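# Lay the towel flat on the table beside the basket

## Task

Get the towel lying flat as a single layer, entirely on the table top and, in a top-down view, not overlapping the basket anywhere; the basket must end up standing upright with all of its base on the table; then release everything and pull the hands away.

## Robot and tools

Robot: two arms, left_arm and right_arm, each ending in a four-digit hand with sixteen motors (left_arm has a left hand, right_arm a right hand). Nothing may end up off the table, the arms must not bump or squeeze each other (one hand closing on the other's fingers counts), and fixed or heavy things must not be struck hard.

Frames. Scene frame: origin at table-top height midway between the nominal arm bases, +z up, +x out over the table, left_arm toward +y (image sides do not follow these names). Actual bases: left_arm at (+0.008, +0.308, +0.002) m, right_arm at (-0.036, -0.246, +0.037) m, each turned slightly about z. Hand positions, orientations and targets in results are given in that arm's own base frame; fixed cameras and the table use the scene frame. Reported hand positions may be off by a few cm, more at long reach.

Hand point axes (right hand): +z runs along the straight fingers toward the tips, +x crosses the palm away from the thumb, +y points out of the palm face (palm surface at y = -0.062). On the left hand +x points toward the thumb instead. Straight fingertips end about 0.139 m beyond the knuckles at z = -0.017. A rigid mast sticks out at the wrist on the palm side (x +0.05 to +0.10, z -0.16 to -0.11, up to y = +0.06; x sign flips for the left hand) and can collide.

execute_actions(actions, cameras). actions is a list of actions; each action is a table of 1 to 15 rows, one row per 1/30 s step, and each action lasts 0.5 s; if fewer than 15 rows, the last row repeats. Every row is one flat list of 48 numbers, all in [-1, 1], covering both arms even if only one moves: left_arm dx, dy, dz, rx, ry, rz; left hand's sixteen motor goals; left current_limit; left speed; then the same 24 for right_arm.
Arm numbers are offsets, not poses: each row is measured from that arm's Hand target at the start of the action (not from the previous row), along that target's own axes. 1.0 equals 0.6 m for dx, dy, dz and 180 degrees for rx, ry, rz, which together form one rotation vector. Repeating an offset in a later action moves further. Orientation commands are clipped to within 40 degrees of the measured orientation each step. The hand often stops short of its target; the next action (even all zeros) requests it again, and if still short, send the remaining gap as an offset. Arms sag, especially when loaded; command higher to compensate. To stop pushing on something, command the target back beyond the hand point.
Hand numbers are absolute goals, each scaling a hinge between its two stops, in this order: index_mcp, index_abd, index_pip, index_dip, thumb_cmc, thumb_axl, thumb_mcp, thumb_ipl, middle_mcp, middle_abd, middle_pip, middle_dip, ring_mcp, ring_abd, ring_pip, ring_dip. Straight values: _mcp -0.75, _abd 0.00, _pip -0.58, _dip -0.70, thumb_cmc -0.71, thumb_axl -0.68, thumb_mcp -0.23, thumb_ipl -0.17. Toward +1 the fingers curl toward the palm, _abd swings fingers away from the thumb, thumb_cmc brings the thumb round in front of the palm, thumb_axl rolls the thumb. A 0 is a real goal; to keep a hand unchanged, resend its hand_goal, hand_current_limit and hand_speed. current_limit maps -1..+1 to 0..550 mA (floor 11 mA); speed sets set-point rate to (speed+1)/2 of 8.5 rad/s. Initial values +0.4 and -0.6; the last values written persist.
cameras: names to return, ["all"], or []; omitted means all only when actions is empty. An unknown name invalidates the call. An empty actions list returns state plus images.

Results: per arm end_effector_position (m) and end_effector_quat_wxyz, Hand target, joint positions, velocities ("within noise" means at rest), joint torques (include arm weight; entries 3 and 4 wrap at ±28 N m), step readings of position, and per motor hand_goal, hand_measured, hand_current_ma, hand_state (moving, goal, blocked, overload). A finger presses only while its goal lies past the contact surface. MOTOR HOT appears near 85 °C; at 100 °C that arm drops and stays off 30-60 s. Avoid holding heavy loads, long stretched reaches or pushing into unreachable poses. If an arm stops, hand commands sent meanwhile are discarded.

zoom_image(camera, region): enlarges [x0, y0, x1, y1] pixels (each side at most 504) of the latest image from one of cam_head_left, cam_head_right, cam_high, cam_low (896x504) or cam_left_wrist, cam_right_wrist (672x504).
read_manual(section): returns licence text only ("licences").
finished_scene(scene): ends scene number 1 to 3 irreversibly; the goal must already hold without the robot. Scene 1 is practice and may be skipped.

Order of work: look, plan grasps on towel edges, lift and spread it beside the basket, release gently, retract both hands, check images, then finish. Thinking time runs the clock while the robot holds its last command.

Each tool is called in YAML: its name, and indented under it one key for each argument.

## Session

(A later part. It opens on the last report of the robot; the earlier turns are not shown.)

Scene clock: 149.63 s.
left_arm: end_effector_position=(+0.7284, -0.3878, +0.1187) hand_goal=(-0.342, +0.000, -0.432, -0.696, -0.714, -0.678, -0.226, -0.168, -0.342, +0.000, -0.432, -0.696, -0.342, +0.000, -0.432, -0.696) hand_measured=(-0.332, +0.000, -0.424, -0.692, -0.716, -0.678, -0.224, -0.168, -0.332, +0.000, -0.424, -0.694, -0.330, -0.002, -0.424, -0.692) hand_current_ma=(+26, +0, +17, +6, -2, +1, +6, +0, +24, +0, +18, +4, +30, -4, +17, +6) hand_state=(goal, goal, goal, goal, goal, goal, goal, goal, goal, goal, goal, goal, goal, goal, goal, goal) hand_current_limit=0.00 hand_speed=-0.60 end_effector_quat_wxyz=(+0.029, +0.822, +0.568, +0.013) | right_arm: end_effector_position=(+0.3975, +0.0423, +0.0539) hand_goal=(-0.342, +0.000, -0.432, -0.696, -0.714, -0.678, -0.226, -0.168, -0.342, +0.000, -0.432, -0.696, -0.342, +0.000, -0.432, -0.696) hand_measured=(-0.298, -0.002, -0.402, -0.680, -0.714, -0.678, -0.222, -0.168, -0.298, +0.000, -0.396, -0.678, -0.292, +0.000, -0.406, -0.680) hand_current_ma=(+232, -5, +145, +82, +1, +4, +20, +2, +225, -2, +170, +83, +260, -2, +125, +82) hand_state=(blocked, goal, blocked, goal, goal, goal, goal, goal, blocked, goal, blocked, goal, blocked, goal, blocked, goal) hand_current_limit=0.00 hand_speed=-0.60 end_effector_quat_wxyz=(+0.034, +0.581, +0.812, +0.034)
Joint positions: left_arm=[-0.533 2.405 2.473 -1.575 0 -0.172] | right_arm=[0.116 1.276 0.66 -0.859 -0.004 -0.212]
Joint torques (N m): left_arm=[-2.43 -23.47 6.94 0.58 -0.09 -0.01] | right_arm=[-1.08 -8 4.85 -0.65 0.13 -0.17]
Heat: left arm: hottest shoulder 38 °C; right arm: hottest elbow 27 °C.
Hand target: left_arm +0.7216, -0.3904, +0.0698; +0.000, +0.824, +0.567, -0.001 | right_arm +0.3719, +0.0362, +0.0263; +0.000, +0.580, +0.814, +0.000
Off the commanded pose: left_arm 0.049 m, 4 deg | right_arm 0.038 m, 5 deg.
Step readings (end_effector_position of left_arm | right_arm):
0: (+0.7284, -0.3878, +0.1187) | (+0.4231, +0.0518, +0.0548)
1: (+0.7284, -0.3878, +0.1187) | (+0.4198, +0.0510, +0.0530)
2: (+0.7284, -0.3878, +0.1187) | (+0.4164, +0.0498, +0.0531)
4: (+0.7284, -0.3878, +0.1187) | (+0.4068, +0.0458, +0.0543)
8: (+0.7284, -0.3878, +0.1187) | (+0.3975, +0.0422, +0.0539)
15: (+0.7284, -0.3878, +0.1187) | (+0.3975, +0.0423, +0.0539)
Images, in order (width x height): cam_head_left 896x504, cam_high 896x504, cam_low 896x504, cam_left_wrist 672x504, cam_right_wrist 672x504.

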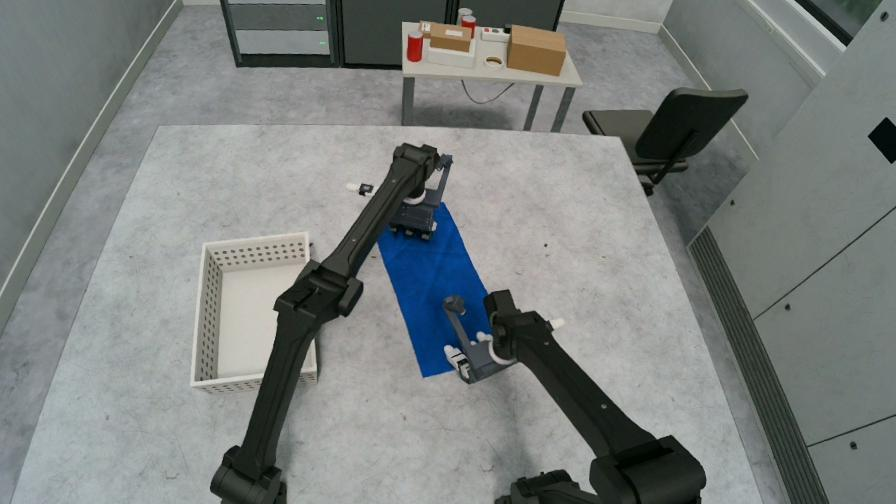

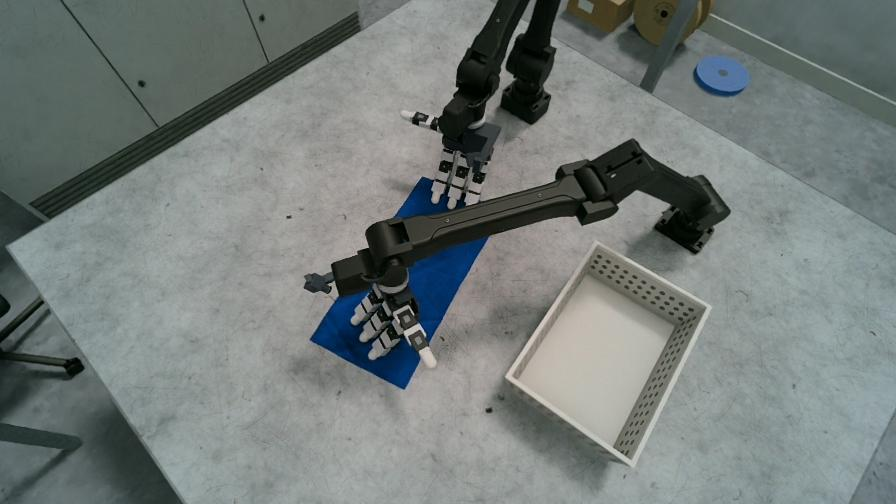

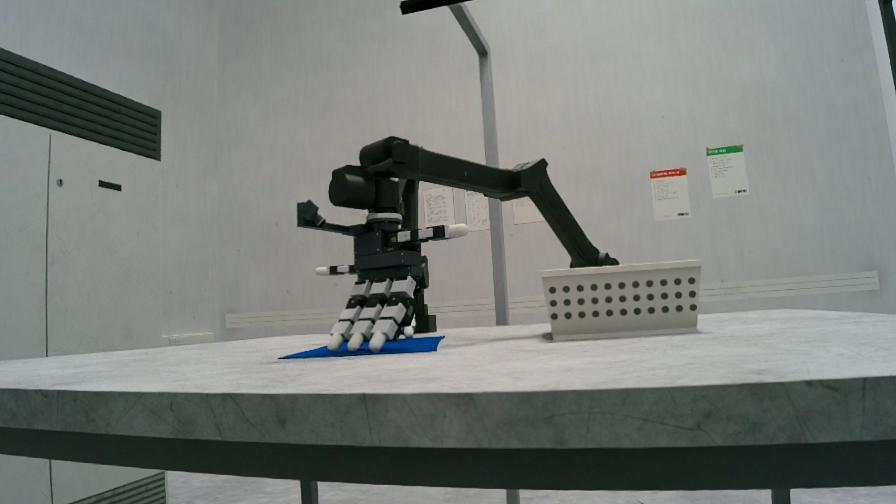

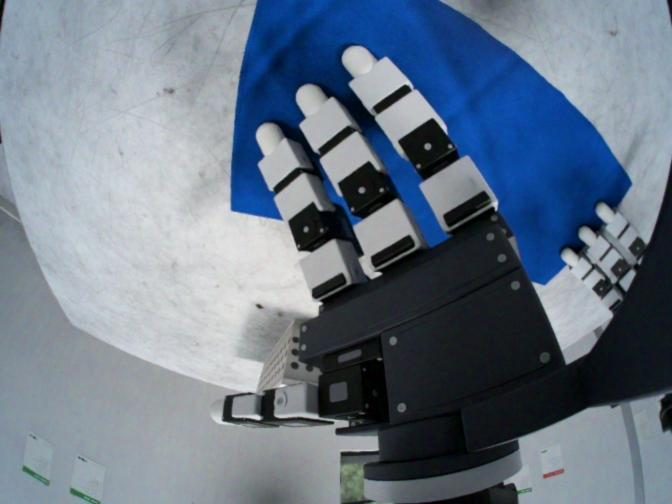

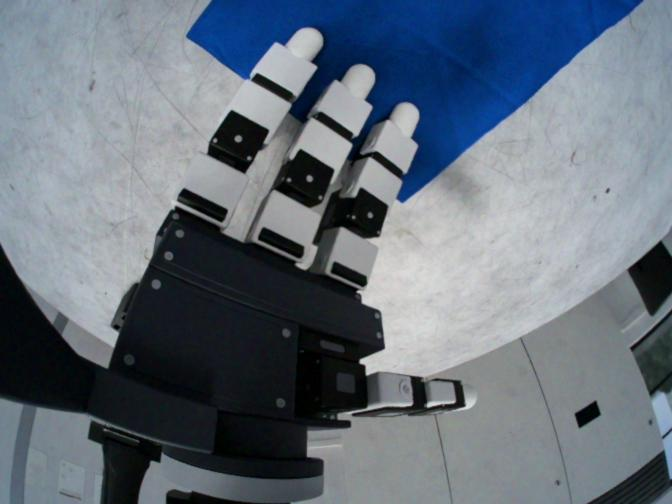

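execute_actions:
  actions:
    - [[0,0,-0.1,0,0,0,-0.342,0,-0.431,-0.696,-0.714,-0.678,-0.226,-0.168,-0.342,0,-0.431,-0.696,-0.342,0,-0.431,-0.696,0,-0.6,0,0,-0.08,0,0,0,-0.342,0,-0.431,-0.696,-0.714,-0.678,-0.226,-0.168,-0.342,0,-0.431,-0.696,-0.342,0,-0.431,-0.696,0,-0.6]]
    - [[0,0,-0.15,0,0,0,-0.342,0,-0.431,-0.696,-0.714,-0.678,-0.226,-0.168,-0.342,0,-0.431,-0.696,-0.342,0,-0.431,-0.696,0,-0.6,0,0,-0.12,0,0,0,-0.342,0,-0.431,-0.696,-0.714,-0.678,-0.226,-0.168,-0.342,0,-0.431,-0.696,-0.342,0,-0.431,-0.696,0,-0.6]]
    - [[0.1,0,-0.15,0,0,0,-0.342,0,-0.431,-0.696,-0.714,-0.678,-0.226,-0.168,-0.342,0,-0.431,-0.696,-0.342,0,-0.431,-0.696,0,-0.6,-0.12,0,-0.05,0,0,0,-0.342,0,-0.431,-0.696,-0.714,-0.678,-0.226,-0.168,-0.342,0,-0.431,-0.696,-0.342,0,-0.431,-0.696,0,-0.6]]
    - [[0.2,-0.1,0,0,0,0,-0.342,0,-0.431,-0.696,-0.714,-0.678,-0.226,-0.168,-0.342,0,-0.431,-0.696,-0.342,0,-0.431,-0.696,0,-0.6,-0.2,0,0,0,0,0,-0.342,0,-0.431,-0.696,-0.714,-0.678,-0.226,-0.168,-0.342,0,-0.431,-0.696,-0.342,0,-0.431,-0.696,0,-0.6]]
    - [[0.2,-0.1,0,0,0,0,-0.342,0,-0.431,-0.696,-0.714,-0.678,-0.226,-0.168,-0.342,0,-0.431,-0.696,-0.342,0,-0.431,-0.696,0,-0.6,0,0,0,0,0,0,-0.342,0,-0.431,-0.696,-0.714,-0.678,-0.226,-0.168,-0.342,0,-0.431,-0.696,-0.342,0,-0.431,-0.696,0,-0.6]]
  cameras: ["all"]

zoom_image:
  camera: "cam_high"
  region: [290, 160, 510, 400]

zoom_image:
  camera: "cam_low"
  region: [270, 320, 470, 370]

zoom_image:
  camera: "cam_head_right"
  region: [370, 180, 530, 390]

Scene clock: 167.87 s.
left_arm: end_effector_position=(+0.7213, -0.0677, +0.3022) hand_goal=(-0.342, +0.000, -0.432, -0.696, -0.714, -0.678, -0.226, -0.168, -0.342, +0.000, -0.432, -0.696, -0.342, +0.000, -0.432, -0.696) hand_measured=(-0.346, +0.000, -0.432, -0.694, -0.714, -0.678, -0.222, -0.168, -0.348, +0.002, -0.432, -0.694, -0.348, +0.000, -0.432, -0.694) hand_current_ma=(-9, +1, +0, +4, +1, +1, +8, +0, -11, +1, +0, +3, -11, +1, +0, +4) hand_state=(goal, goal, goal, goal, goal, goal, goal, goal, goal, goal, goal, goal, goal, goal, goal, goal) hand_current_limit=0.00 hand_speed=-0.60 end_effector_quat_wxyz=(+0.036, +0.821, +0.569, +0.043) | right_arm: end_effector_position=(+0.4252, -0.1409, +0.1603) hand_goal=(-0.342, +0.000, -0.432, -0.696, -0.714, -0.678, -0.226, -0.168, -0.342, +0.000, -0.432, -0.696, -0.342, +0.000, -0.432, -0.696) hand_measured=(-0.346, +0.000, -0.432, -0.694, -0.714, -0.678, -0.222, -0.168, -0.346, +0.000, -0.432, -0.694, -0.348, +0.000, -0.432, -0.694) hand_current_ma=(-22, +1, +1, +12, +4, +4, +27, +2, -21, +1, +2, +12, -27, +1, +1, +12) hand_state=(goal, goal, goal, goal, goal, goal, goal, goal, goal, goal, goal, goal, goal, goal, goal, goal) hand_current_limit=0.00 hand_speed=-0.60 end_effector_quat_wxyz=(-0.015, +0.583, +0.813, -0.004)
Joint positions: left_arm=[-0.092 1.99 2.226 -1.695 -0.001 0.267] | right_arm=[-0.409 1.359 1.081 -1.324 0.001 -0.735]
Joint torques (N m): left_arm=[-1.14 -23.24 8.79 0.27 -0.04 0.09] | right_arm=[-0.62 -13.51 11.28 0.31 -0.11 -0.12]
Heat: left arm: hottest shoulder 38 °C; right arm: hottest elbow 27 °C.
Hand target: left_arm +0.7168, -0.0672, +0.3095; +0.000, +0.824, +0.567, -0.001 | right_arm +0.4344, -0.1452, +0.1764; +0.000, +0.580, +0.814, +0.000
Off the commanded pose: left_arm 0.009 m, 7 deg | right_arm 0.019 m, 2 deg.
joint sent to its limit (left arm) — joint 4 (wrist pitch), lower limit. The joint targets are off in orientation, not in position.
Step readings (end_effector_position of left_arm | right_arm):
0: (+0.7284, -0.3878, +0.1187) | (+0.3975, +0.0423, +0.0539)
1: (+0.7260, -0.3864, +0.1233) | (+0.3956, +0.0421, +0.0559)
2: (+0.7233, -0.3851, +0.1229) | (+0.3883, +0.0413, +0.0578)
4: (+0.7181, -0.3821, +0.1265) | (+0.3755, +0.0397, +0.0631)
8: (+0.7166, -0.3812, +0.1306) | (+0.3649, +0.0385, +0.0676)
15: (+0.7163, -0.3810, +0.1303) | (+0.3636, +0.0385, +0.0671)
16: (+0.7164, -0.3808, +0.1337) | (+0.3616, +0.0382, +0.0709)
17: (+0.7161, -0.3803, +0.1348) | (+0.3546, +0.0373, +0.0763)
19: (+0.7161, -0.3801, +0.1436) | (+0.3514, +0.0369, +0.0959)
23: (+0.7158, -0.3799, +0.1687) | (+0.3629, +0.0382, +0.1356)
30: (+0.7184, -0.3813, +0.1985) | (+0.3648, +0.0385, +0.1404)
31: (+0.7194, -0.3793, +0.2049) | (+0.3649, +0.0346, +0.1418)
32: (+0.7194, -0.3791, +0.2066) | (+0.3647, +0.0237, +0.1437)
34: (+0.7229, -0.3705, +0.2202) | (+0.3709, -0.0115, +0.1518)
38: (+0.7321, -0.3437, +0.2577) | (+0.3847, -0.0496, +0.1673)
45: (+0.7435, -0.3181, +0.3008) | (+0.3852, -0.0353, +0.1667)
46: (+0.7437, -0.3098, +0.2979) | (+0.3869, -0.0398, +0.1670)
47: (+0.7359, -0.3097, +0.2929) | (+0.3907, -0.0542, +0.1679)
49: (+0.7271, -0.2843, +0.2820) | (+0.4012, -0.1045, +0.1694)
53: (+0.7336, -0.2208, +0.2845) | (+0.4164, -0.1699, +0.1641)
60: (+0.7426, -0.1648, +0.3059) | (+0.4241, -0.1456, +0.1602)
61: (+0.7405, -0.1591, +0.3040) | (+0.4249, -0.1431, +0.1603)
62: (+0.7330, -0.1619, +0.3016) | (+0.4252, -0.1418, +0.1603)
64: (+0.7209, -0.1413, +0.2944) | (+0.4253, -0.1414, +0.1603)
68: (+0.7211, -0.0821, +0.2968) | (+0.4252, -0.1411, +0.1603)
75: (+0.7237, -0.0347, +0.3022) | (+0.4252, -0.1410, +0.1603)

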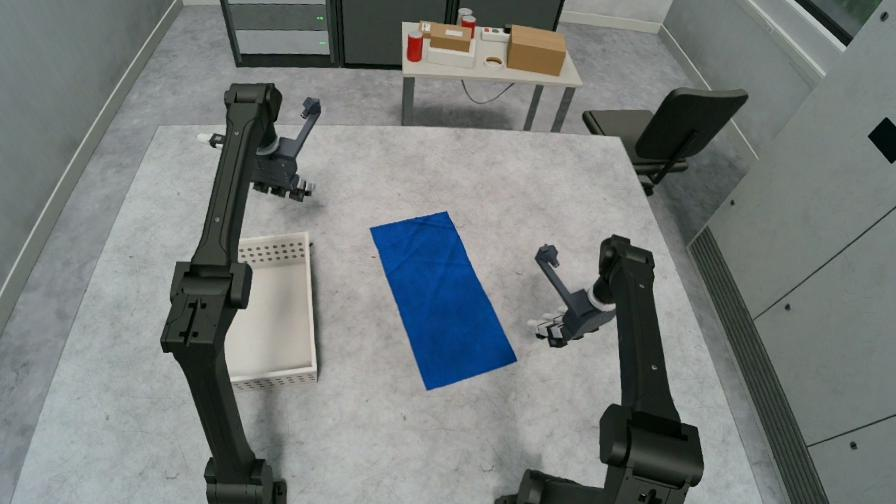

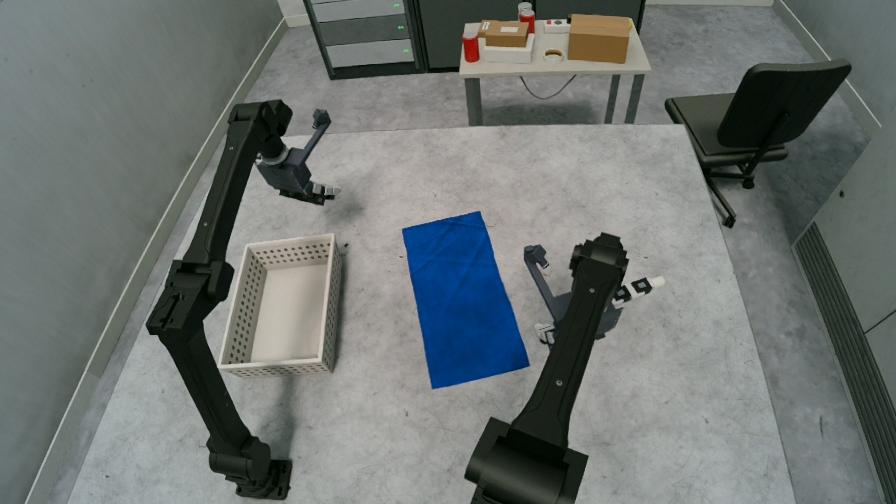

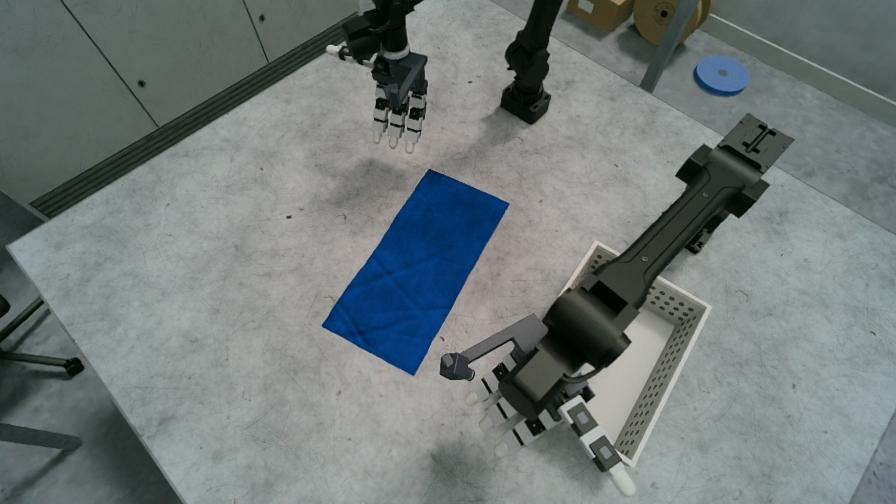

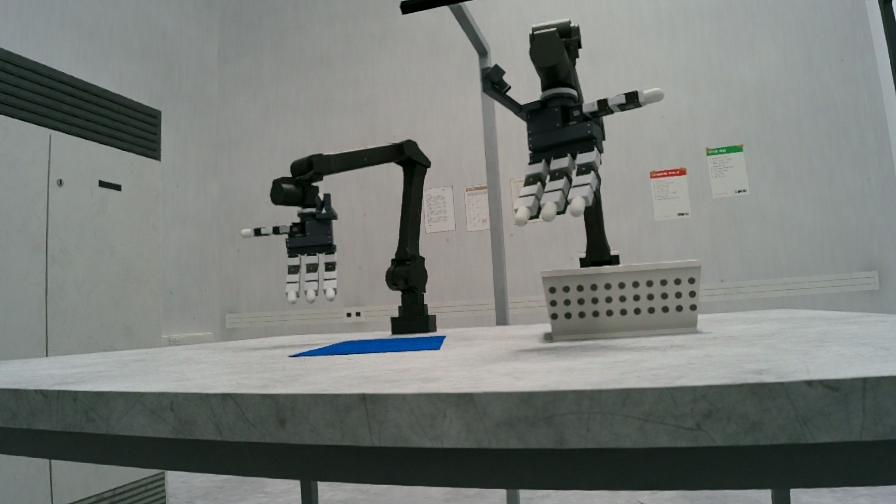

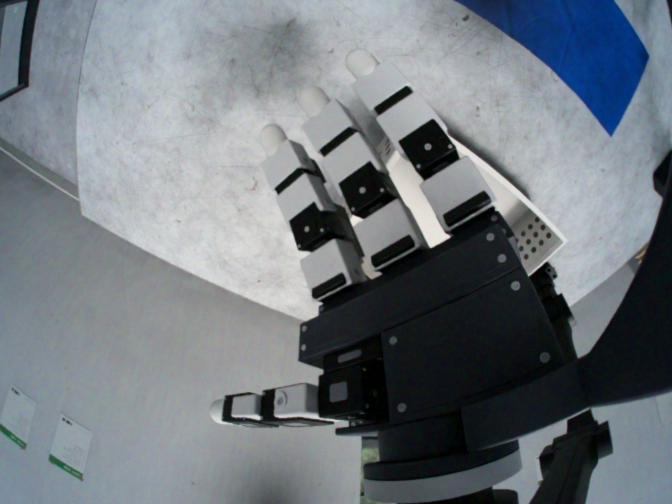

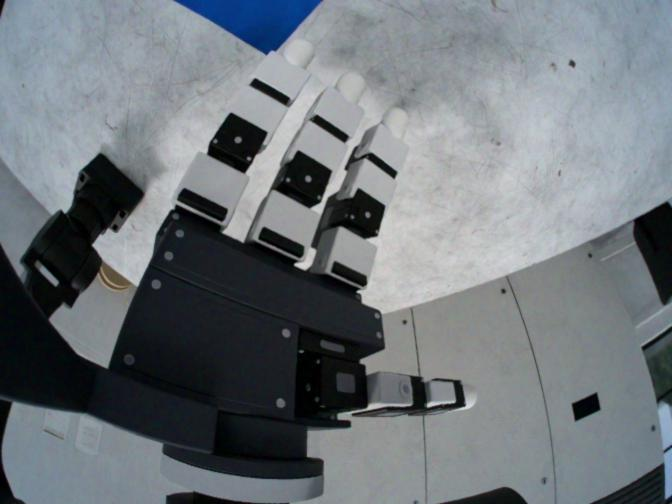

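Scaled by 2.100.

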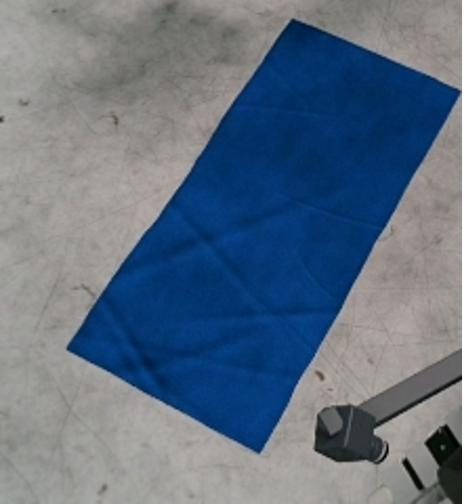

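Scaled by 2.520.

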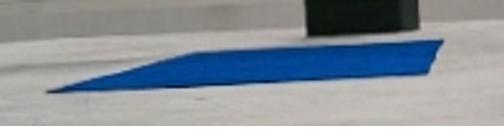

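Scaled by 2.400.

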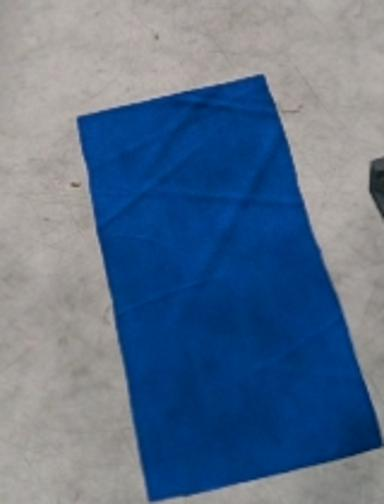

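finished_scene:
  scene: 2

The scene is finished: the task was done.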